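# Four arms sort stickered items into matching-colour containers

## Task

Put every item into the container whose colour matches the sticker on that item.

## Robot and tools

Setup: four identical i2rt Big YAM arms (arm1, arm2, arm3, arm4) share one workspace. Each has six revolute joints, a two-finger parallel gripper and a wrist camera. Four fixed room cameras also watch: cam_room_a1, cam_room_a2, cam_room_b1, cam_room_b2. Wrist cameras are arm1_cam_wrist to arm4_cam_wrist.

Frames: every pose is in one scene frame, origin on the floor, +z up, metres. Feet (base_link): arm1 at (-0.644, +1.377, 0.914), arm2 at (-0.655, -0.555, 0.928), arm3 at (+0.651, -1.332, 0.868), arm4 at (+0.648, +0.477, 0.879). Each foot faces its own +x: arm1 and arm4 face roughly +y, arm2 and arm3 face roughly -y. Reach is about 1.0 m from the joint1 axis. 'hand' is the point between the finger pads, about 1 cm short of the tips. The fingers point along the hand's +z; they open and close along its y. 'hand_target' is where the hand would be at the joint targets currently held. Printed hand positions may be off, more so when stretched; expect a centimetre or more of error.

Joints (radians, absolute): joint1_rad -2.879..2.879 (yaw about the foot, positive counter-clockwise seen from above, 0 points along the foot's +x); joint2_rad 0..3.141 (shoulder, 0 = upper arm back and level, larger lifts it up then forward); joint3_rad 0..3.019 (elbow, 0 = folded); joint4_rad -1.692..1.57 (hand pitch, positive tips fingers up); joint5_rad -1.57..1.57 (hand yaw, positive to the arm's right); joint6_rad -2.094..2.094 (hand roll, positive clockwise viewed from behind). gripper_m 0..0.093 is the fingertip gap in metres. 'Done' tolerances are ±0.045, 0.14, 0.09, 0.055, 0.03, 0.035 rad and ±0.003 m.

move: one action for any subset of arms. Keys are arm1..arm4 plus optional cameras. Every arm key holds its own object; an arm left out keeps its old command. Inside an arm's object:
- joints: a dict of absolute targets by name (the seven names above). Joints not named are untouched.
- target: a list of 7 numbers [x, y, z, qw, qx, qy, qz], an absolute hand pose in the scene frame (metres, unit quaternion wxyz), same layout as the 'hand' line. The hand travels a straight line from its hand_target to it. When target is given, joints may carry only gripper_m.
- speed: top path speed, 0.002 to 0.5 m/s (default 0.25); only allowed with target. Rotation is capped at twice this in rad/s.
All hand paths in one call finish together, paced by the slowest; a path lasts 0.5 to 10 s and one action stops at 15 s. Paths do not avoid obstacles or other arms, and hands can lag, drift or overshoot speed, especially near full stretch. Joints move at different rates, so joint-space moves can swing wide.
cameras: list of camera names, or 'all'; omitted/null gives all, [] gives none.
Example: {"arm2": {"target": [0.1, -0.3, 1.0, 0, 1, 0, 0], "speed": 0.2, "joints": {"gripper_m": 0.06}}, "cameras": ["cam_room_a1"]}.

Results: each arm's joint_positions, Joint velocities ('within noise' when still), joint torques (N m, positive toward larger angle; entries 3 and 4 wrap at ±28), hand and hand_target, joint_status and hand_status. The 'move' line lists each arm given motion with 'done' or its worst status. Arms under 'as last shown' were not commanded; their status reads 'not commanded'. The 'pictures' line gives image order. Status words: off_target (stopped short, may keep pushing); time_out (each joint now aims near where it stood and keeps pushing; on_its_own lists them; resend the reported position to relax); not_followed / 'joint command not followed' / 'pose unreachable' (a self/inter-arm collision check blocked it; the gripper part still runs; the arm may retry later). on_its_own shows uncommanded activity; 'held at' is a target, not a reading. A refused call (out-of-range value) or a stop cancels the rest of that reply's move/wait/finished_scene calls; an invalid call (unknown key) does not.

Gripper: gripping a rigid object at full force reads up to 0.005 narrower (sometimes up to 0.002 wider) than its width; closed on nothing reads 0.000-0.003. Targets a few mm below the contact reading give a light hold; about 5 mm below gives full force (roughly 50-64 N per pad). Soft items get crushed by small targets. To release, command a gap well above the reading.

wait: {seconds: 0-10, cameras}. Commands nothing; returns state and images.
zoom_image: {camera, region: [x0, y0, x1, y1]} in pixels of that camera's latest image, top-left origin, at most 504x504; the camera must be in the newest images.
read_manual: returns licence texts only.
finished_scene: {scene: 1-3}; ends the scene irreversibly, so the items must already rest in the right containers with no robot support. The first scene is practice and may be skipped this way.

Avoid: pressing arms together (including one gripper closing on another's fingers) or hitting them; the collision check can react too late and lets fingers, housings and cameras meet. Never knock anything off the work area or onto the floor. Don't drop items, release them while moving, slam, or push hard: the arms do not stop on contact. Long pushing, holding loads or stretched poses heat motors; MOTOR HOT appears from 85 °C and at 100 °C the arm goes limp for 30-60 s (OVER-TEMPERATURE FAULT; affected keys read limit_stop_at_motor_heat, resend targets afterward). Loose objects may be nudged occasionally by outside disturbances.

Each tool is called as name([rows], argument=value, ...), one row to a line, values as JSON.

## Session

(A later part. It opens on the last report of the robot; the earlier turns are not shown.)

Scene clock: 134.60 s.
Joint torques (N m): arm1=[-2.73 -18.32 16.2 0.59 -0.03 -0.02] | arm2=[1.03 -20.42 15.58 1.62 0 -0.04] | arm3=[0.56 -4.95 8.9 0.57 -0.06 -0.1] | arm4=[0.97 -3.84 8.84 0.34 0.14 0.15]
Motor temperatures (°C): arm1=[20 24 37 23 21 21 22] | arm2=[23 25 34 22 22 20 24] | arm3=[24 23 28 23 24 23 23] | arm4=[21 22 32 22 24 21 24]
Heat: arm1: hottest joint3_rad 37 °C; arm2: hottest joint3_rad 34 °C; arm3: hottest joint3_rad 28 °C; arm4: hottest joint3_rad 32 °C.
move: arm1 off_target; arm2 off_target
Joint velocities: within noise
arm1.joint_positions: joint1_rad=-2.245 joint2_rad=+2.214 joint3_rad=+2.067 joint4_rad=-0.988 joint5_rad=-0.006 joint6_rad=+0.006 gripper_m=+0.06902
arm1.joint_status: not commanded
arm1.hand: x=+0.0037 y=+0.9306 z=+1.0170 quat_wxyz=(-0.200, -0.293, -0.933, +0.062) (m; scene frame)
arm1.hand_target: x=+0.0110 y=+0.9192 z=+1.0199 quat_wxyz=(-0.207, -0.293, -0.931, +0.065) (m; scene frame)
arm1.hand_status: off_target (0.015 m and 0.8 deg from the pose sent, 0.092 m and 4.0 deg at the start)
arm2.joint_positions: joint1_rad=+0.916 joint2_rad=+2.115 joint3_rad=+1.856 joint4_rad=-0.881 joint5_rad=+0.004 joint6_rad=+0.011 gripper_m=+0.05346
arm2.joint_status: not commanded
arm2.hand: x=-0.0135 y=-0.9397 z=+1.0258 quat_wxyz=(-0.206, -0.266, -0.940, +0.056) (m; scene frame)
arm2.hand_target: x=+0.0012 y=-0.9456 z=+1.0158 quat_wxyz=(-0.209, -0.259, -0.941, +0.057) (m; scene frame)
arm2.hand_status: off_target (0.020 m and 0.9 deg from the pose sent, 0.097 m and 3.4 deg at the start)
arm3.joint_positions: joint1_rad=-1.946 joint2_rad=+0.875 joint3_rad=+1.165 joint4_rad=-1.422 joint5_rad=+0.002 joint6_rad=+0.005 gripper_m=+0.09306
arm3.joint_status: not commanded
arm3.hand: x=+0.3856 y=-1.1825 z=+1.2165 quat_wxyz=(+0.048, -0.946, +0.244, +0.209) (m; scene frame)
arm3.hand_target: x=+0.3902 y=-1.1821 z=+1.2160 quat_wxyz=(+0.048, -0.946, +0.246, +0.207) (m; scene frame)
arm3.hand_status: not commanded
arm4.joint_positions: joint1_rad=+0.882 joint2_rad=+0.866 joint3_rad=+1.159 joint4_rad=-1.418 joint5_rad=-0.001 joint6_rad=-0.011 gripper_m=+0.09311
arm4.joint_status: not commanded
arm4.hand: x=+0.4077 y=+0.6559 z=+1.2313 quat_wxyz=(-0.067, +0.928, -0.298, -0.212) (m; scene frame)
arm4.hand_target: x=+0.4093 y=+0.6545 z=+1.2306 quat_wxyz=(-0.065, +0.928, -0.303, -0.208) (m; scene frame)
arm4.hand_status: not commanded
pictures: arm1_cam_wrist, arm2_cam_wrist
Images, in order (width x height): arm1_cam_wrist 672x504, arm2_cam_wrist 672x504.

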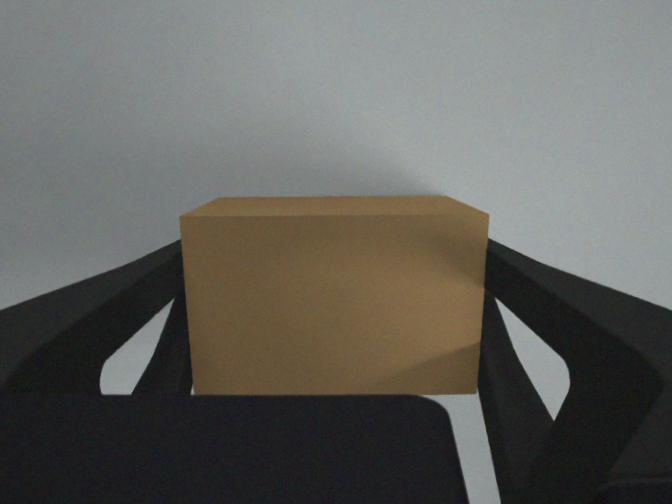

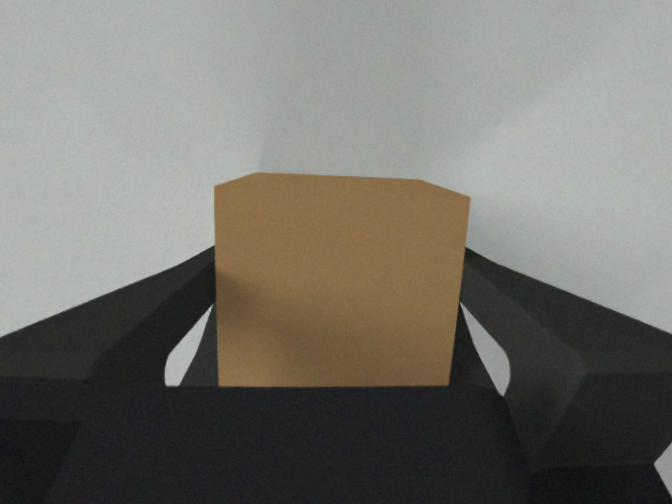

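move(arm1={"joints": {"gripper_m": 0.093}}, arm2={"joints": {"gripper_m": 0.093}}, cameras=[])

move(arm1={"target": [-0.31, 1.143, 1.11, 0.2064, 0.2932, 0.9313, -0.065], "speed": 0.4}, arm4={"target": [0.0542, 0.9101, 1.07, 0.0671, -0.9282, 0.3026, 0.2057], "speed": 0.4}, arm2={"target": [-0.294, -0.77, 1.12, 0.2087, 0.259, 0.9414, -0.0574], "speed": 0.4}, arm3={"target": [0.0205, -0.9843, 1.085, 0.0541, -0.9453, 0.2442, 0.2095], "speed": 0.4}, cameras=["arm3_cam_wrist", "arm4_cam_wrist"])

move(arm4={"target": [-0.0116, 0.958, 1.018, 0.0671, -0.9282, 0.3026, 0.2057], "speed": 0.2}, arm3={"target": [-0.0408, -0.9505, 1.038, 0.0541, -0.9453, 0.2442, 0.2095], "speed": 0.2}, arm1={"joints": {"joint2_rad": 0.866, "joint3_rad": 1.16, "joint4_rad": -1.428, "joint5_rad": 0, "joint6_rad": 0}}, arm2={"joints": {"joint2_rad": 0.866, "joint3_rad": 1.16, "joint4_rad": -1.428, "joint5_rad": 0, "joint6_rad": 0}}, cameras=["arm3_cam_wrist", "arm4_cam_wrist"])

Scene clock: 147.30 s.
Joint torques (N m): arm1=[-2.9 -19.31 16.28 0.72 -0.04 0.02] | arm2=[1.08 -21.42 15.5 1.59 0.01 -0.04] | arm3=[0.67 -4.95 8.92 0.62 -0.08 -0.1] | arm4=[0.62 -3.84 8.75 0.29 0.13 0.14]
Motor temperatures (°C): arm1=[20 26 38 23 21 21 22] | arm2=[23 26 35 22 22 20 24] | arm3=[24 23 28 23 24 23 23] | arm4=[21 22 32 22 24 21 24]
Heat: arm1: hottest joint3_rad 38 °C; arm2: hottest joint3_rad 35 °C; arm3: hottest joint3_rad 28 °C; arm4: hottest joint3_rad 32 °C.
move: arm1 done; arm2 done
Joint velocities: within noise
arm1.joint_positions: joint1_rad=-2.245 joint2_rad=+2.227 joint3_rad=+2.067 joint4_rad=-0.990 joint5_rad=-0.006 joint6_rad=+0.006 gripper_m=+0.09296
arm1.joint_status: all done
arm1.hand: x=+0.0029 y=+0.9311 z=+1.0063 quat_wxyz=(-0.193, -0.294, -0.934, +0.060) (m; scene frame)
arm1.hand_target: x=+0.0110 y=+0.9191 z=+1.0201 quat_wxyz=(-0.207, -0.293, -0.931, +0.065) (m; scene frame)
arm1.hand_status: not commanded
arm2.joint_positions: joint1_rad=+0.916 joint2_rad=+2.127 joint3_rad=+1.856 joint4_rad=-0.881 joint5_rad=+0.004 joint6_rad=+0.011 gripper_m=+0.09293
arm2.joint_status: all done
arm2.hand: x=-0.0139 y=-0.9395 z=+1.0175 quat_wxyz=(-0.201, -0.266, -0.941, +0.054) (m; scene frame)
arm2.hand_target: x=+0.0012 y=-0.9456 z=+1.0159 quat_wxyz=(-0.209, -0.259, -0.941, +0.057) (m; scene frame)
arm2.hand_status: not commanded
arm3, arm4: as last shown
pictures: none
No camera images: "cameras" was empty.

Scene clock: 149.40 s.
Joint torques (N m): arm1=[-2.78 -4.13 11.41 0.81 -0.04 -0.07] | arm2=[1.32 -8.88 10.17 1.11 0.05 -0.02] | arm3=[1.49 -23.94 13.97 0.4 0.12 -0.06] | arm4=[1.26 -24.35 12.63 0.28 0.2 0.15]
Motor temperatures (°C): arm1=[20 25 38 23 21 21 22] | arm2=[23 26 35 22 22 20 24] | arm3=[24 23 28 23 24 23 23] | arm4=[21 22 32 22 24 21 24]
Heat: arm1: hottest joint3_rad 38 °C; arm2: hottest joint3_rad 35 °C; arm3: hottest joint3_rad 28 °C; arm4: hottest joint3_rad 32 °C.
move: arm1 done; arm2 off_target; arm3 off_target; arm4 off_target
Joint velocities: within noise
arm1.joint_positions: joint1_rad=-2.246 joint2_rad=+1.128 joint3_rad=+0.924 joint4_rad=-0.901 joint5_rad=-0.008 joint6_rad=+0.003 gripper_m=+0.09297
arm1.joint_status: not commanded
arm1.hand: x=-0.3070 y=+1.1464 z=+1.1128 quat_wxyz=(-0.214, -0.291, -0.930, +0.066) (m; scene frame)
arm1.hand_target: x=-0.3100 y=+1.1430 z=+1.1099 quat_wxyz=(-0.206, -0.293, -0.931, +0.065) (m; scene frame)
arm1.hand_status: done (0.005 m and 0.9 deg from the pose sent, 0.392 m and 1.7 deg at the start)
arm2.joint_positions: joint1_rad=+0.916 joint2_rad=+1.183 joint3_rad=+0.962 joint4_rad=-0.876 joint5_rad=+0.004 joint6_rad=+0.011 gripper_m=+0.09293
arm2.joint_status: not commanded
arm2.hand: x=-0.2899 y=-0.7753 z=+1.1325 quat_wxyz=(-0.227, -0.264, -0.935, +0.061) (m; scene frame)
arm2.hand_target: x=-0.2941 y=-0.7700 z=+1.1203 quat_wxyz=(-0.209, -0.259, -0.941, +0.057) (m; scene frame)
arm2.hand_status: off_target (0.014 m and 2.3 deg from the pose sent, 0.343 m and 1.3 deg at the start)
arm3.joint_positions: joint1_rad=-1.946 joint2_rad=+1.969 joint3_rad=+1.882 joint4_rad=-1.093 joint5_rad=+0.012 joint6_rad=+0.005 gripper_m=+0.09306
arm3.joint_status: not commanded
arm3.hand: x=+0.0314 y=-0.9910 z=+1.0547 quat_wxyz=(+0.046, -0.950, +0.246, +0.185) (m; scene frame)
arm3.hand_target: x=+0.0217 y=-0.9851 z=+1.0851 quat_wxyz=(+0.054, -0.945, +0.244, +0.210) (m; scene frame)
arm3.hand_status: off_target (0.033 m and 3.0 deg from the pose sent, 0.436 m and 0.7 deg at the start)
arm4.joint_positions: joint1_rad=+0.882 joint2_rad=+2.024 joint3_rad=+1.899 joint4_rad=-1.049 joint5_rad=+0.003 joint6_rad=-0.011 gripper_m=+0.09311
arm4.joint_status: not commanded
arm4.hand: x=+0.0661 y=+0.9057 z=+1.0472 quat_wxyz=(-0.061, +0.933, -0.300, -0.188) (m; scene frame)
arm4.hand_target: x=+0.0550 y=+0.9094 z=+1.0701 quat_wxyz=(-0.067, +0.928, -0.302, -0.206) (m; scene frame)
arm4.hand_status: off_target (0.026 m and 2.2 deg from the pose sent, 0.464 m and 0.8 deg at the start)
pictures: arm3_cam_wrist, arm4_cam_wrist
Images, in order (width x height): arm3_cam_wrist 672x504, arm4_cam_wrist 672x504.

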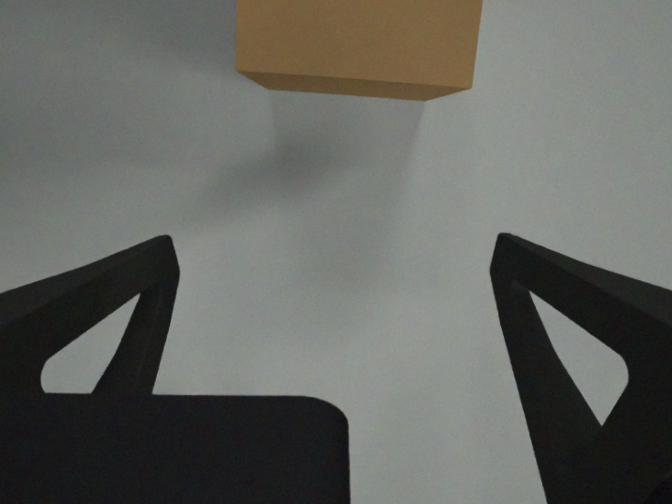

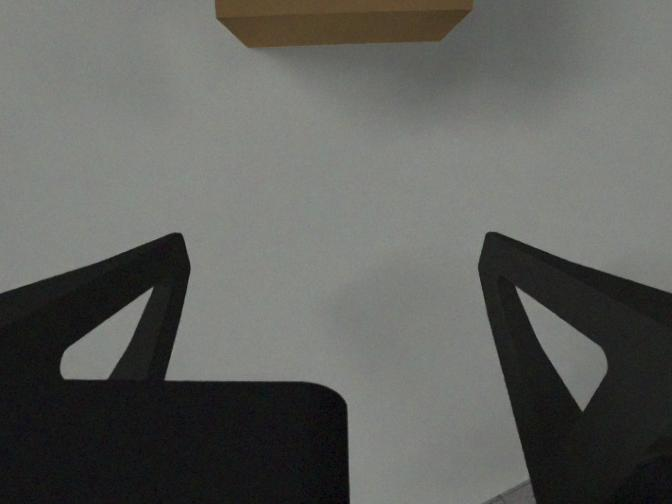

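Scene clock: 150.70 s.
Joint torques (N m): arm1=[-2.55 -0.85 12.55 0.65 0.14 0] | arm2=[1.32 -4.13 12.48 1.06 -0.19 -0.05] | arm3=[1.67 -24.64 13.64 0.49 0.1 -0.09] | arm4=[0.56 -25.41 12.29 0.31 0.1 0.16]
Motor temperatures (°C): arm1=[20 25 38 23 21 21 22] | arm2=[23 26 35 22 22 20 24] | arm3=[24 23 28 23 24 23 23] | arm4=[21 22 33 22 24 21 24]
Heat: arm1: hottest joint3_rad 38 °C; arm2: hottest joint3_rad 35 °C; arm3: hottest joint3_rad 28 °C; arm4: hottest joint3_rad 33 °C.
move: arm1 done; arm2 done; arm3 off_target; arm4 done
Joint velocities: within noise
arm1.joint_positions: joint1_rad=-2.246 joint2_rad=+0.865 joint3_rad=+1.142 joint4_rad=-1.419 joint5_rad=-0.002 joint6_rad=+0.003 gripper_m=+0.09297
arm1.joint_status: all done
arm1.hand: x=-0.3940 y=+1.2066 z=+1.2537 quat_wxyz=(-0.196, -0.293, -0.934, +0.064) (m; scene frame)
arm1.hand_target: x=-0.3959 y=+1.2034 z=+1.2606 quat_wxyz=(-0.199, -0.297, -0.932, +0.067) (m; scene frame)
arm1.hand_status: not commanded
arm2.joint_positions: joint1_rad=+0.916 joint2_rad=+0.860 joint3_rad=+1.143 joint4_rad=-1.414 joint5_rad=+0.004 joint6_rad=+0.011 gripper_m=+0.09293
arm2.joint_status: all done
arm2.hand: x=-0.4007 y=-0.7099 z=+1.2741 quat_wxyz=(-0.210, -0.265, -0.939, +0.057) (m; scene frame)
arm2.hand_target: x=-0.3993 y=-0.7078 z=+1.2789 quat_wxyz=(-0.209, -0.257, -0.942, +0.055) (m; scene frame)
arm2.hand_status: not commanded
arm3.joint_positions: joint1_rad=-1.948 joint2_rad=+2.183 joint3_rad=+2.158 joint4_rad=-1.124 joint5_rad=+0.012 joint6_rad=+0.007 gripper_m=+0.09303
arm3.joint_status: not commanded
arm3.hand: x=-0.0313 y=-0.9560 z=+1.0288 quat_wxyz=(+0.050, -0.947, +0.247, +0.199) (m; scene frame)
arm3.hand_target: x=-0.0401 y=-0.9508 z=+1.0380 quat_wxyz=(+0.054, -0.945, +0.244, +0.210) (m; scene frame)
arm3.hand_status: off_target (0.014 m and 1.3 deg from the pose sent, 0.085 m and 3.0 deg at the start)
arm4.joint_positions: joint1_rad=+0.888 joint2_rad=+2.289 joint3_rad=+2.272 joint4_rad=-1.121 joint5_rad=+0.006 joint6_rad=-0.011 gripper_m=+0.09306
arm4.joint_status: not commanded
arm4.hand: x=-0.0046 y=+0.9518 z=+1.0214 quat_wxyz=(-0.067, +0.930, -0.297, -0.204) (m; scene frame)
arm4.hand_target: x=-0.0111 y=+0.9578 z=+1.0178 quat_wxyz=(-0.067, +0.928, -0.303, -0.206) (m; scene frame)
arm4.hand_status: done (0.010 m and 0.7 deg from the pose sent, 0.098 m and 2.2 deg at the start)
pictures: arm3_cam_wrist, arm4_cam_wrist
Images, in order (width x height): arm3_cam_wrist 672x504, arm4_cam_wrist 672x504.

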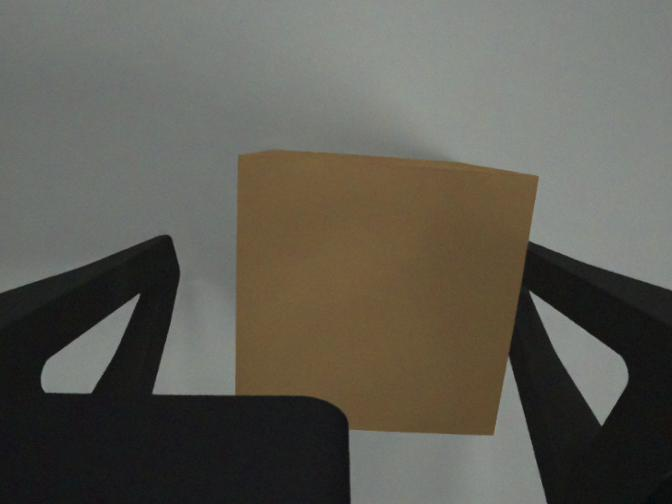

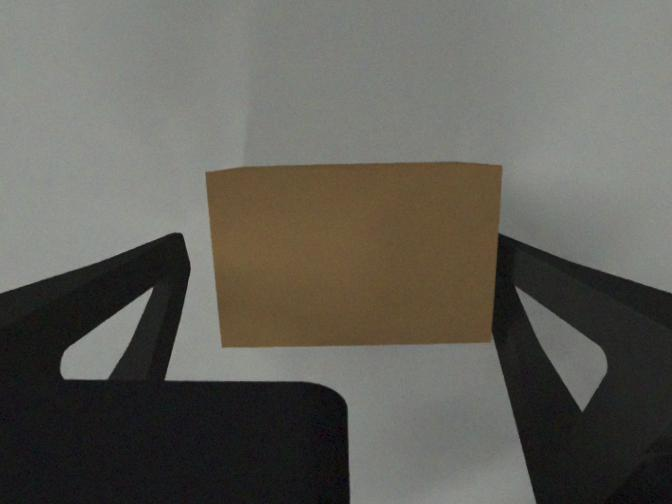

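move(arm3={"joints": {"gripper_m": 0.041}}, arm4={"joints": {"gripper_m": 0.052}}, cameras=[])

move(arm3={"target": [0.2835, -1.1286, 1.13, 0.0541, -0.9453, 0.2442, 0.2095], "speed": 0.4}, arm4={"target": [0.3087, 0.7245, 1.13, 0.0671, -0.9282, 0.3026, 0.2057], "speed": 0.4}, cameras=[])

move(arm3={"joints": {"joint1_rad": 0.996, "joint2_rad": 0.866, "joint3_rad": 1.16, "joint4_rad": -1.428, "joint5_rad": 0, "joint6_rad": 0}}, arm4={"joints": {"joint1_rad": -1.12, "joint2_rad": 0.866, "joint3_rad": 1.16, "joint4_rad": -1.428, "joint5_rad": 0, "joint6_rad": 0}}, cameras=[])

move(arm3={"target": [1.13, -1.731, 0.94, 0.2035, 0.3325, 0.9179, -0.0737], "speed": 0.4}, arm4={"target": [1.08, 0.713, 0.91, 0.2095, -0.2449, 0.9451, 0.0543], "speed": 0.4}, cameras=["arm3_cam_wrist", "arm4_cam_wrist"])

Scene clock: 164.97 s.
Joint torques (N m): arm1=[-2.73 -0.85 12.59 0.61 0.11 0.02] | arm2=[1.32 -3.96 12.51 1.06 -0.18 -0.04] | arm3=[1.67 -24.7 13.64 0.5 0.06 -0.08] | arm4=[0.91 -25.47 12.55 0.35 0.09 0.16]
Motor temperatures (°C): arm1=[20 25 38 23 21 21 22] | arm2=[23 25 35 22 22 20 23] | arm3=[24 24 29 23 24 23 23] | arm4=[21 25 35 22 24 21 24]
Heat: arm1: hottest joint3_rad 38 °C; arm2: hottest joint3_rad 35 °C; arm3: hottest joint3_rad 29 °C; arm4: hottest joint3_rad 35 °C.
move: arm3 off_target; arm4 off_target
Joint velocities: within noise
arm1, arm2: as last shown
arm3.joint_positions: joint1_rad=-1.948 joint2_rad=+2.183 joint3_rad=+2.158 joint4_rad=-1.125 joint5_rad=+0.013 joint6_rad=+0.007 gripper_m=+0.05325
arm3.joint_status: gripper_m off_target (ended at +0.05327, target +0.04100)
arm3.hand: x=-0.0311 y=-0.9559 z=+1.0288 quat_wxyz=(+0.051, -0.947, +0.247, +0.199) (m; scene frame)
arm3.hand_target: x=-0.0401 y=-0.9507 z=+1.0380 quat_wxyz=(+0.054, -0.945, +0.244, +0.210) (m; scene frame)
arm3.hand_status: not commanded
arm4.joint_positions: joint1_rad=+0.888 joint2_rad=+2.289 joint3_rad=+2.272 joint4_rad=-1.122 joint5_rad=+0.006 joint6_rad=-0.010 gripper_m=+0.06946
arm4.joint_status: gripper_m off_target (ended at +0.06950, target +0.05200)
arm4.hand: x=-0.0046 y=+0.9518 z=+1.0214 quat_wxyz=(-0.067, +0.930, -0.297, -0.204) (m; scene frame)
arm4.hand_target: x=-0.0111 y=+0.9577 z=+1.0178 quat_wxyz=(-0.067, +0.928, -0.303, -0.206) (m; scene frame)
arm4.hand_status: not commanded
pictures: none
No camera images: "cameras" was empty.

Scene clock: 166.80 s.
Joint torques (N m): arm1=[-2.55 -0.91 12.67 0.68 0.12 0.02] | arm2=[1.2 -4.01 12.51 1.05 -0.18 -0.05] | arm3=[1.96 -8.41 9.25 0.68 0.12 -0.02] | arm4=[1.55 -7.77 9.06 0.36 0.16 0.17]
Motor temperatures (°C): arm1=[20 25 39 23 21 21 22] | arm2=[23 25 35 22 22 20 23] | arm3=[24 24 29 23 24 23 23] | arm4=[21 25 35 22 24 21 25]
Heat: arm1: hottest joint3_rad 39 °C; arm2: hottest joint3_rad 35 °C; arm3: hottest joint3_rad 29 °C; arm4: hottest joint3_rad 35 °C.
move: arm3 done; arm4 done
Joint velocities: within noise
arm1, arm2: as last shown
arm3.joint_positions: joint1_rad=-1.948 joint2_rad=+1.146 joint3_rad=+1.114 joint4_rad=-1.079 joint5_rad=+0.015 joint6_rad=+0.007 gripper_m=+0.05324
arm3.joint_status: not commanded
arm3.hand: x=+0.2842 y=-1.1255 z=+1.1356 quat_wxyz=(+0.056, -0.943, +0.246, +0.217) (m; scene frame)
arm3.hand_target: x=+0.2836 y=-1.1286 z=+1.1300 quat_wxyz=(+0.054, -0.945, +0.244, +0.209) (m; scene frame)
arm3.hand_status: done (0.006 m and 1.0 deg from the pose sent, 0.373 m and 1.3 deg at the start)
arm4.joint_positions: joint1_rad=+0.888 joint2_rad=+1.154 joint3_rad=+1.081 joint4_rad=-1.041 joint5_rad=+0.006 joint6_rad=-0.008 gripper_m=+0.06946
arm4.joint_status: not commanded
arm4.hand: x=+0.3096 y=+0.7254 z=+1.1358 quat_wxyz=(-0.071, +0.927, -0.297, -0.216) (m; scene frame)
arm4.hand_target: x=+0.3088 y=+0.7245 z=+1.1300 quat_wxyz=(-0.067, +0.928, -0.303, -0.206) (m; scene frame)
arm4.hand_status: done (0.006 m and 1.4 deg from the pose sent, 0.402 m and 0.7 deg at the start)
pictures: none
No camera images: "cameras" was empty.

Scene clock: 169.13 s.
Joint torques (N m): arm1=[-3.19 -0.85 12.38 0.57 0.11 0.01] | arm2=[1.26 -4.01 12.46 1.09 -0.19 -0.05] | arm3=[1.96 -4.84 13.07 0.55 0.12 -0.11] | arm4=[0.73 -4.72 11.18 0.25 0.05 0.13]
Motor temperatures (°C): arm1=[20 25 39 23 21 21 22] | arm2=[23 25 35 22 22 20 23] | arm3=[24 24 29 23 24 23 23] | arm4=[21 24 35 22 24 21 25]
Heat: arm1: hottest joint3_rad 39 °C; arm2: hottest joint3_rad 35 °C; arm3: hottest joint3_rad 29 °C; arm4: hottest joint3_rad 35 °C.
move: arm3 done; arm4 done
Joint velocities: within noise
arm1, arm2: as last shown
arm3.joint_positions: joint1_rad=+0.987 joint2_rad=+0.876 joint3_rad=+1.115 joint4_rad=-1.422 joint5_rad=-0.002 joint6_rad=+0.006 gripper_m=+0.05323
arm3.joint_status: all done
arm3.hand: x=+0.8758 y=-1.5187 z=+1.1982 quat_wxyz=(-0.184, -0.340, -0.919, +0.071) (m; scene frame)
arm3.hand_target: x=+0.8789 y=-1.5179 z=+1.2213 quat_wxyz=(-0.206, -0.331, -0.917, +0.080) (m; scene frame)
arm3.hand_status: not commanded
arm4.joint_positions: joint1_rad=-1.119 joint2_rad=+0.871 joint3_rad=+1.126 joint4_rad=-1.417 joint5_rad=+0.001 joint6_rad=-0.008 gripper_m=+0.06947
arm4.joint_status: all done
arm4.hand: x=+0.9092 y=+0.6226 z=+1.2120 quat_wxyz=(-0.194, +0.250, -0.947, -0.049) (m; scene frame)
arm4.hand_target: x=+0.9101 y=+0.6228 z=+1.2283 quat_wxyz=(-0.207, +0.245, -0.946, -0.053) (m; scene frame)
arm4.hand_status: not commanded
pictures: none
No camera images: "cameras" was empty.

Scene clock: 170.97 s.
Joint torques (N m): arm1=[-1.79 -1.61 12.49 0.81 0.16 -0.01] | arm2=[1.2 -4.01 12.48 1.06 -0.19 -0.04] | arm3=[1.61 -19.84 12.15 1.14 -0.06 -0.09] | arm4=[0.15 -15.09 8.88 1.07 -0.04 0.03]
Motor temperatures (°C): arm1=[20 25 39 23 21 21 22] | arm2=[23 25 35 22 22 20 23] | arm3=[24 24 30 23 24 23 23] | arm4=[21 24 36 22 24 21 25]
Heat: arm1: hottest joint3_rad 39 °C; arm2: hottest joint3_rad 35 °C; arm3: hottest joint3_rad 30 °C; arm4: hottest joint3_rad 36 °C.
move: arm3 off_target; arm4 off_target
Joint velocities: within noise
arm1, arm2: as last shown
arm3.joint_positions: joint1_rad=+0.987 joint2_rad=+1.848 joint3_rad=+1.279 joint4_rad=-0.644 joint5_rad=-0.008 joint6_rad=+0.006 gripper_m=+0.05323
arm3.joint_status: not commanded
arm3.hand: x=+1.1077 y=-1.7181 z=+0.9132 quat_wxyz=(-0.171, -0.340, -0.922, +0.063) (m; scene frame)
arm3.hand_target: x=+1.1287 y=-1.7298 z=+0.9407 quat_wxyz=(-0.204, -0.333, -0.918, +0.074) (m; scene frame)
arm3.hand_status: off_target (0.037 m and 4.0 deg from the pose sent, 0.420 m and 2.4 deg at the start)
arm4.joint_positions: joint1_rad=-1.121 joint2_rad=+1.603 joint3_rad=+0.843 joint4_rad=-0.429 joint5_rad=-0.001 joint6_rad=-0.008 gripper_m=+0.06947
arm4.joint_status: not commanded
arm4.hand: x=+1.0596 y=+0.7051 z=+0.8918 quat_wxyz=(-0.181, +0.250, -0.950, -0.046) (m; scene frame)
arm4.hand_target: x=+1.0793 y=+0.7125 z=+0.9107 quat_wxyz=(-0.210, +0.245, -0.945, -0.054) (m; scene frame)
arm4.hand_status: off_target (0.028 m and 3.5 deg from the pose sent, 0.359 m and 2.0 deg at the start)
pictures: arm3_cam_wrist, arm4_cam_wrist
Images, in order (width x height): arm3_cam_wrist 672x504, arm4_cam_wrist 672x504.

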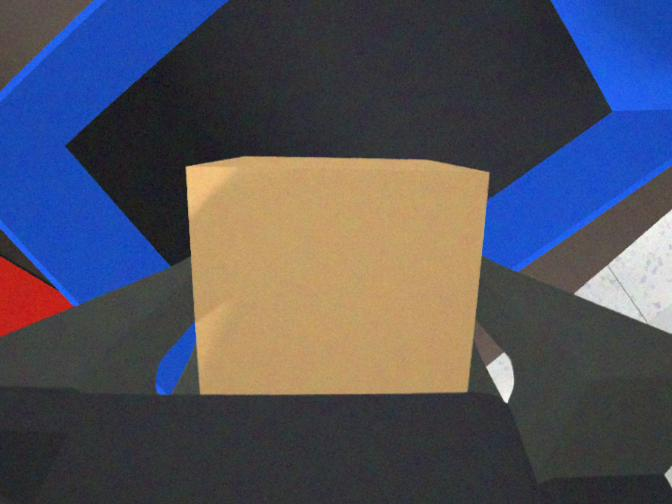

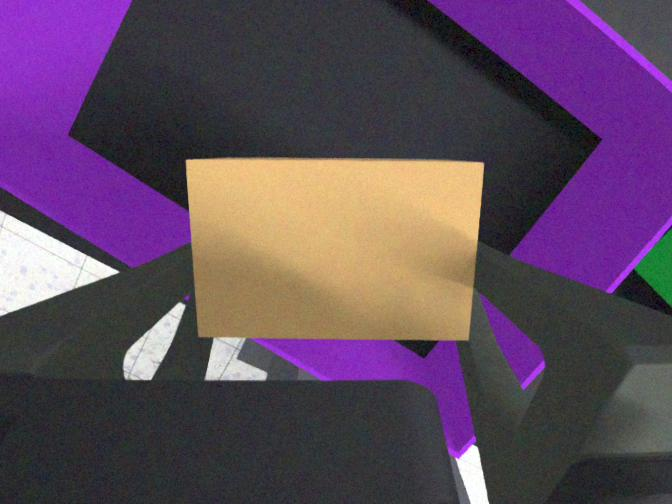

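move(arm3={"target": [1.143, -1.748, 0.79, 0.2035, 0.3325, 0.9179, -0.0737], "speed": 0.3}, arm4={"target": [1.1035, 0.729, 0.79, 0.2095, -0.2449, 0.9451, 0.0543], "speed": 0.3}, cameras=[])

move(arm3={"target": [1.143, -1.748, 0.735, 0.2035, 0.3325, 0.9179, -0.0737], "speed": 0.1}, arm4={"target": [1.1035, 0.729, 0.735, 0.2095, -0.2449, 0.9451, 0.0543], "speed": 0.1}, cameras=["arm3_cam_wrist", "arm4_cam_wrist"])

Scene clock: 190.47 s.
Joint torques (N m): arm1=[-2.73 -0.79 12.64 0.64 0.1 -0.02] | arm2=[1.26 -3.9 12.46 1.05 -0.19 -0.04] | arm3=[1.26 -22.95 9.09 1.37 -0.06 -0.12] | arm4=[0.5 -16.73 6.89 1.17 0.06 0.09]
Motor temperatures (°C): arm1=[20 24 39 23 21 21 22] | arm2=[23 25 34 22 22 20 23] | arm3=[24 24 32 23 24 23 24] | arm4=[21 25 36 22 24 21 26]
Heat: arm1: hottest joint3_rad 39 °C; arm2: hottest joint3_rad 34 °C; arm3: hottest joint3_rad 32 °C; arm4: hottest joint3_rad 36 °C.
move: arm3 off_target; arm4 off_target
Joint velocities: within noise
arm1, arm2: as last shown
arm3.joint_positions: joint1_rad=+0.987 joint2_rad=+2.140 joint3_rad=+1.279 joint4_rad=-0.347 joint5_rad=-0.010 joint6_rad=+0.003 gripper_m=+0.05323
arm3.joint_status: not commanded
arm3.hand: x=+1.1237 y=-1.7332 z=+0.7669 quat_wxyz=(-0.174, -0.339, -0.922, +0.064) (m; scene frame)
arm3.hand_target: x=+1.1422 y=-1.7473 z=+0.7906 quat_wxyz=(-0.203, -0.333, -0.918, +0.074) (m; scene frame)
arm3.hand_status: off_target (0.034 m and 3.7 deg from the pose sent, 0.132 m and 4.0 deg at the start)
arm4.joint_positions: joint1_rad=-1.121 joint2_rad=+1.924 joint3_rad=+0.870 joint4_rad=-0.123 joint5_rad=-0.001 joint6_rad=-0.008 gripper_m=+0.06947
arm4.joint_status: not commanded
arm4.hand: x=+1.0847 y=+0.7189 z=+0.7794 quat_wxyz=(-0.187, +0.250, -0.949, -0.047) (m; scene frame)
arm4.hand_target: x=+1.1031 y=+0.7286 z=+0.7907 quat_wxyz=(-0.210, +0.245, -0.945, -0.054) (m; scene frame)
arm4.hand_status: off_target (0.024 m and 2.8 deg from the pose sent, 0.113 m and 3.5 deg at the start)
pictures: none
No camera images: "cameras" was empty.

Scene clock: 191.53 s.
Joint torques (N m): arm1=[-2.43 -1.03 12.64 0.76 0.12 -0.01] | arm2=[1.26 -4.01 12.51 1.06 -0.19 -0.05] | arm3=[1.26 -17.03 8.87 1.66 -0.05 -0.11] | arm4=[0.62 -13.51 5.76 1.35 0.03 0.14]
Motor temperatures (°C): arm1=[20 24 39 23 21 21 22] | arm2=[23 25 34 22 22 20 23] | arm3=[24 25 32 23 24 23 24] | arm4=[21 25 36 22 24 21 26]
Heat: arm1: hottest joint3_rad 39 °C; arm2: hottest joint3_rad 34 °C; arm3: hottest joint3_rad 32 °C; arm4: hottest joint3_rad 36 °C.
move: arm3 off_target; arm4 off_target
Joint velocities: within noise
arm1, arm2: as last shown
arm3.joint_positions: joint1_rad=+0.987 joint2_rad=+2.183 joint3_rad=+1.284 joint4_rad=-0.249 joint5_rad=-0.010 joint6_rad=+0.004 gripper_m=+0.05323
arm3.joint_status: not commanded
arm3.hand: x=+1.1349 y=-1.7428 z=+0.7522 quat_wxyz=(-0.202, -0.337, -0.917, +0.074) (m; scene frame)
arm3.hand_target: x=+1.1422 y=-1.7473 z=+0.7355 quat_wxyz=(-0.204, -0.332, -0.918, +0.074) (m; scene frame)
arm3.hand_status: off_target (0.020 m and 0.5 deg from the pose sent, 0.040 m and 3.7 deg at the start)
arm4.joint_positions: joint1_rad=-1.121 joint2_rad=+2.027 joint3_rad=+0.885 joint4_rad=+0.011 joint5_rad=+0.000 joint6_rad=-0.008 gripper_m=+0.06947
arm4.joint_status: not commanded
arm4.hand: x=+1.0964 y=+0.7253 z=+0.7469 quat_wxyz=(-0.209, +0.248, -0.944, -0.053) (m; scene frame)
arm4.hand_target: x=+1.1030 y=+0.7286 z=+0.7354 quat_wxyz=(-0.209, +0.245, -0.945, -0.054) (m; scene frame)
arm4.hand_status: off_target (0.014 m and 0.5 deg from the pose sent, 0.049 m and 2.8 deg at the start)
pictures: arm3_cam_wrist, arm4_cam_wrist
Images, in order (width x height): arm3_cam_wrist 672x504, arm4_cam_wrist 672x504.

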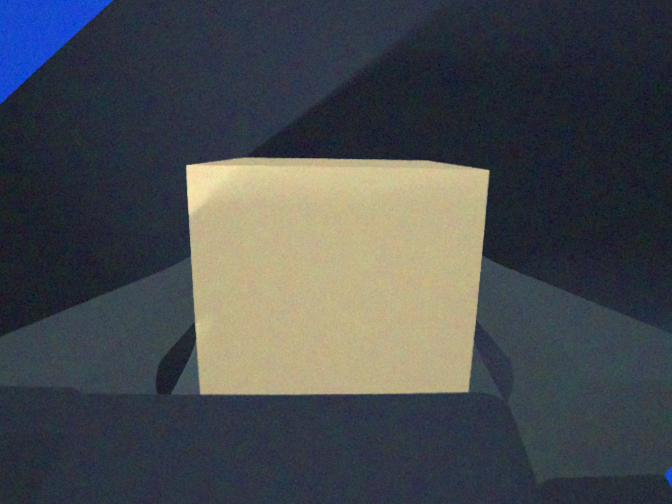

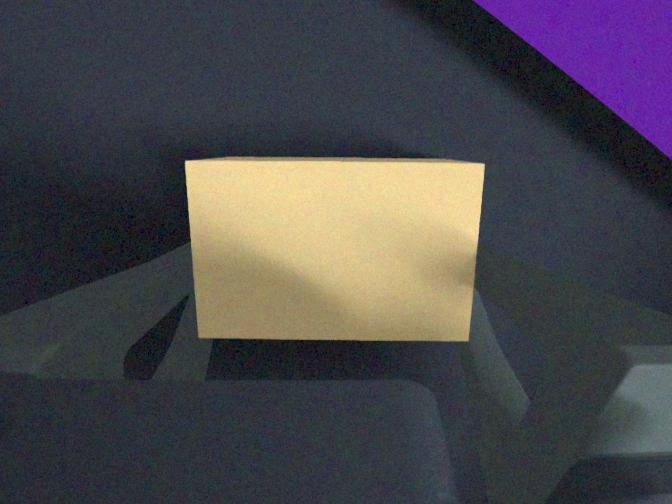

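move(arm3={"joints": {"gripper_m": 0.093}}, arm4={"joints": {"gripper_m": 0.093}}, cameras=[])

move(arm3={"target": [1.097, -1.71, 0.95, 0.2035, 0.3325, 0.9179, -0.0737], "speed": 0.3}, arm4={"target": [1.051, 0.70, 0.95, 0.2095, -0.2449, 0.9451, 0.0543], "speed": 0.3}, cameras=["arm3_cam_wrist", "arm4_cam_wrist"])

Scene clock: 198.57 s.
Joint torques (N m): arm1=[-2.37 -1.79 12.46 0.87 0.07 -0.02] | arm2=[1.32 -4.07 12.48 1.07 -0.18 -0.04] | arm3=[1.26 -18.49 8.24 1.11 -0.09 -0.13] | arm4=[0.56 -15.44 5.6 1.18 0.06 0.11]
Motor temperatures (°C): arm1=[20 24 39 23 21 21 22] | arm2=[23 25 34 22 22 20 23] | arm3=[24 25 32 23 24 23 24] | arm4=[21 24 35 22 24 21 26]
Heat: arm1: hottest joint3_rad 39 °C; arm2: hottest joint3_rad 34 °C; arm3: hottest joint3_rad 32 °C; arm4: hottest joint3_rad 35 °C.
move: arm3 done; arm4 done
Joint velocities: within noise
arm1, arm2: as last shown
arm3.joint_positions: joint1_rad=+0.986 joint2_rad=+2.198 joint3_rad=+1.291 joint4_rad=-0.235 joint5_rad=-0.009 joint6_rad=+0.005 gripper_m=+0.09295
arm3.joint_status: all done
arm3.hand: x=+1.1363 y=-1.7451 z=+0.7462 quat_wxyz=(-0.204, -0.338, -0.916, +0.075) (m; scene frame)
arm3.hand_target: x=+1.1422 y=-1.7473 z=+0.7356 quat_wxyz=(-0.204, -0.333, -0.918, +0.074) (m; scene frame)
arm3.hand_status: not commanded
arm4.joint_positions: joint1_rad=-1.121 joint2_rad=+2.044 joint3_rad=+0.886 joint4_rad=+0.013 joint5_rad=+0.000 joint6_rad=-0.008 gripper_m=+0.09291
arm4.joint_status: all done
arm4.hand: x=+1.0932 y=+0.7235 z=+0.7390 quat_wxyz=(-0.202, +0.249, -0.946, -0.051) (m; scene frame)
arm4.hand_target: x=+1.1030 y=+0.7286 z=+0.7354 quat_wxyz=(-0.209, +0.245, -0.945, -0.054) (m; scene frame)
arm4.hand_status: not commanded
pictures: none
No camera images: "cameras" was empty.

Scene clock: 200.00 s.
Joint torques (N m): arm1=[-2.78 -0.67 12.53 0.7 0.09 0] | arm2=[1.2 -3.96 12.46 1.06 -0.19 -0.04] | arm3=[0.91 -16.5 8.16 0.61 -0.04 -0.12] | arm4=[0.56 -11.28 8.35 0.29 0.04 0.08]
Motor temperatures (°C): arm1=[20 24 39 23 21 21 22] | arm2=[23 25 34 22 22 20 23] | arm3=[24 25 32 23 24 23 24] | arm4=[21 24 35 22 24 21 26]
Heat: arm1: hottest joint3_rad 39 °C; arm2: hottest joint3_rad 34 °C; arm3: hottest joint3_rad 32 °C; arm4: hottest joint3_rad 35 °C.
move: arm3 done; arm4 done
Joint velocities: within noise
arm1.joint_positions: joint1_rad=-2.246 joint2_rad=+0.865 joint3_rad=+1.142 joint4_rad=-1.419 joint5_rad=-0.002 joint6_rad=+0.003 gripper_m=+0.09297
arm1.joint_status: not commanded
arm1.hand: x=-0.3940 y=+1.2066 z=+1.2537 quat_wxyz=(-0.196, -0.293, -0.934, +0.064) (m; scene frame)
arm1.hand_target: x=-0.3959 y=+1.2034 z=+1.2606 quat_wxyz=(-0.199, -0.297, -0.932, +0.067) (m; scene frame)
arm1.hand_status: not commanded
arm2.joint_positions: joint1_rad=+0.916 joint2_rad=+0.860 joint3_rad=+1.143 joint4_rad=-1.414 joint5_rad=+0.004 joint6_rad=+0.011 gripper_m=+0.09293
arm2.joint_status: not commanded
arm2.hand: x=-0.4007 y=-0.7099 z=+1.2741 quat_wxyz=(-0.210, -0.265, -0.939, +0.057) (m; scene frame)
arm2.hand_target: x=-0.3993 y=-0.7078 z=+1.2789 quat_wxyz=(-0.209, -0.257, -0.942, +0.055) (m; scene frame)
arm2.hand_status: not commanded
arm3.joint_positions: joint1_rad=+0.986 joint2_rad=+1.730 joint3_rad=+1.221 joint4_rad=-0.612 joint5_rad=-0.013 joint6_rad=-0.001 gripper_m=+0.09296
arm3.joint_status: not commanded
arm3.hand: x=+1.1005 y=-1.7112 z=+0.9593 quat_wxyz=(-0.214, -0.334, -0.915, +0.077) (m; scene frame)
arm3.hand_target: x=+1.0968 y=-1.7099 z=+0.9499 quat_wxyz=(-0.203, -0.333, -0.918, +0.074) (m; scene frame)
arm3.hand_status: done (0.010 m and 1.3 deg from the pose sent, 0.211 m and 0.7 deg at the start)
arm4.joint_positions: joint1_rad=-1.121 joint2_rad=+1.435 joint3_rad=+0.823 joint4_rad=-0.506 joint5_rad=+0.000 joint6_rad=-0.008 gripper_m=+0.09291
arm4.joint_status: not commanded
arm4.hand: x=+1.0490 y=+0.6992 z=+0.9507 quat_wxyz=(-0.215, +0.248, -0.943, -0.054) (m; scene frame)
arm4.hand_target: x=+1.0510 y=+0.6999 z=+0.9501 quat_wxyz=(-0.210, +0.245, -0.945, -0.054) (m; scene frame)
arm4.hand_status: done (0.002 m and 0.7 deg from the pose sent, 0.216 m and 1.0 deg at the start)
pictures: arm3_cam_wrist, arm4_cam_wrist
Images, in order (width x height): arm3_cam_wrist 672x504, arm4_cam_wrist 672x504.

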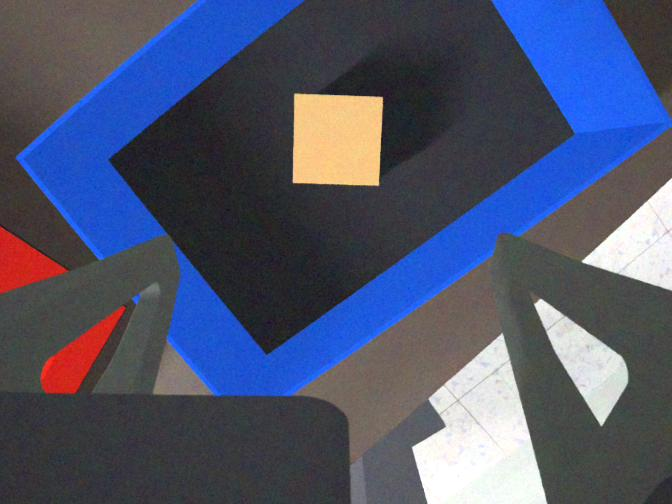

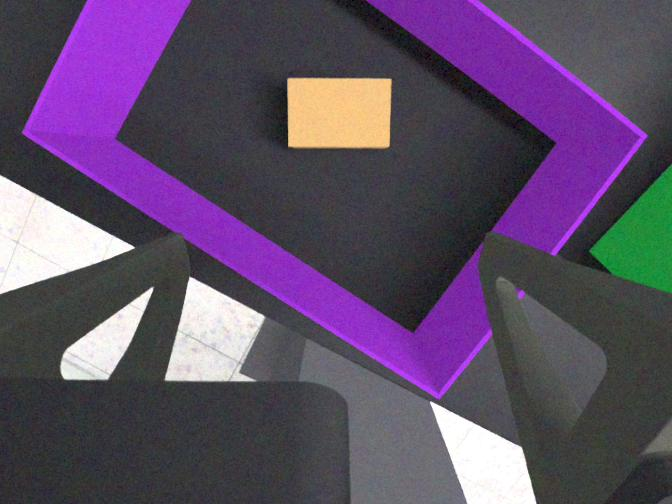

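finished_scene(scene=3)

The scene is finished: the task was done.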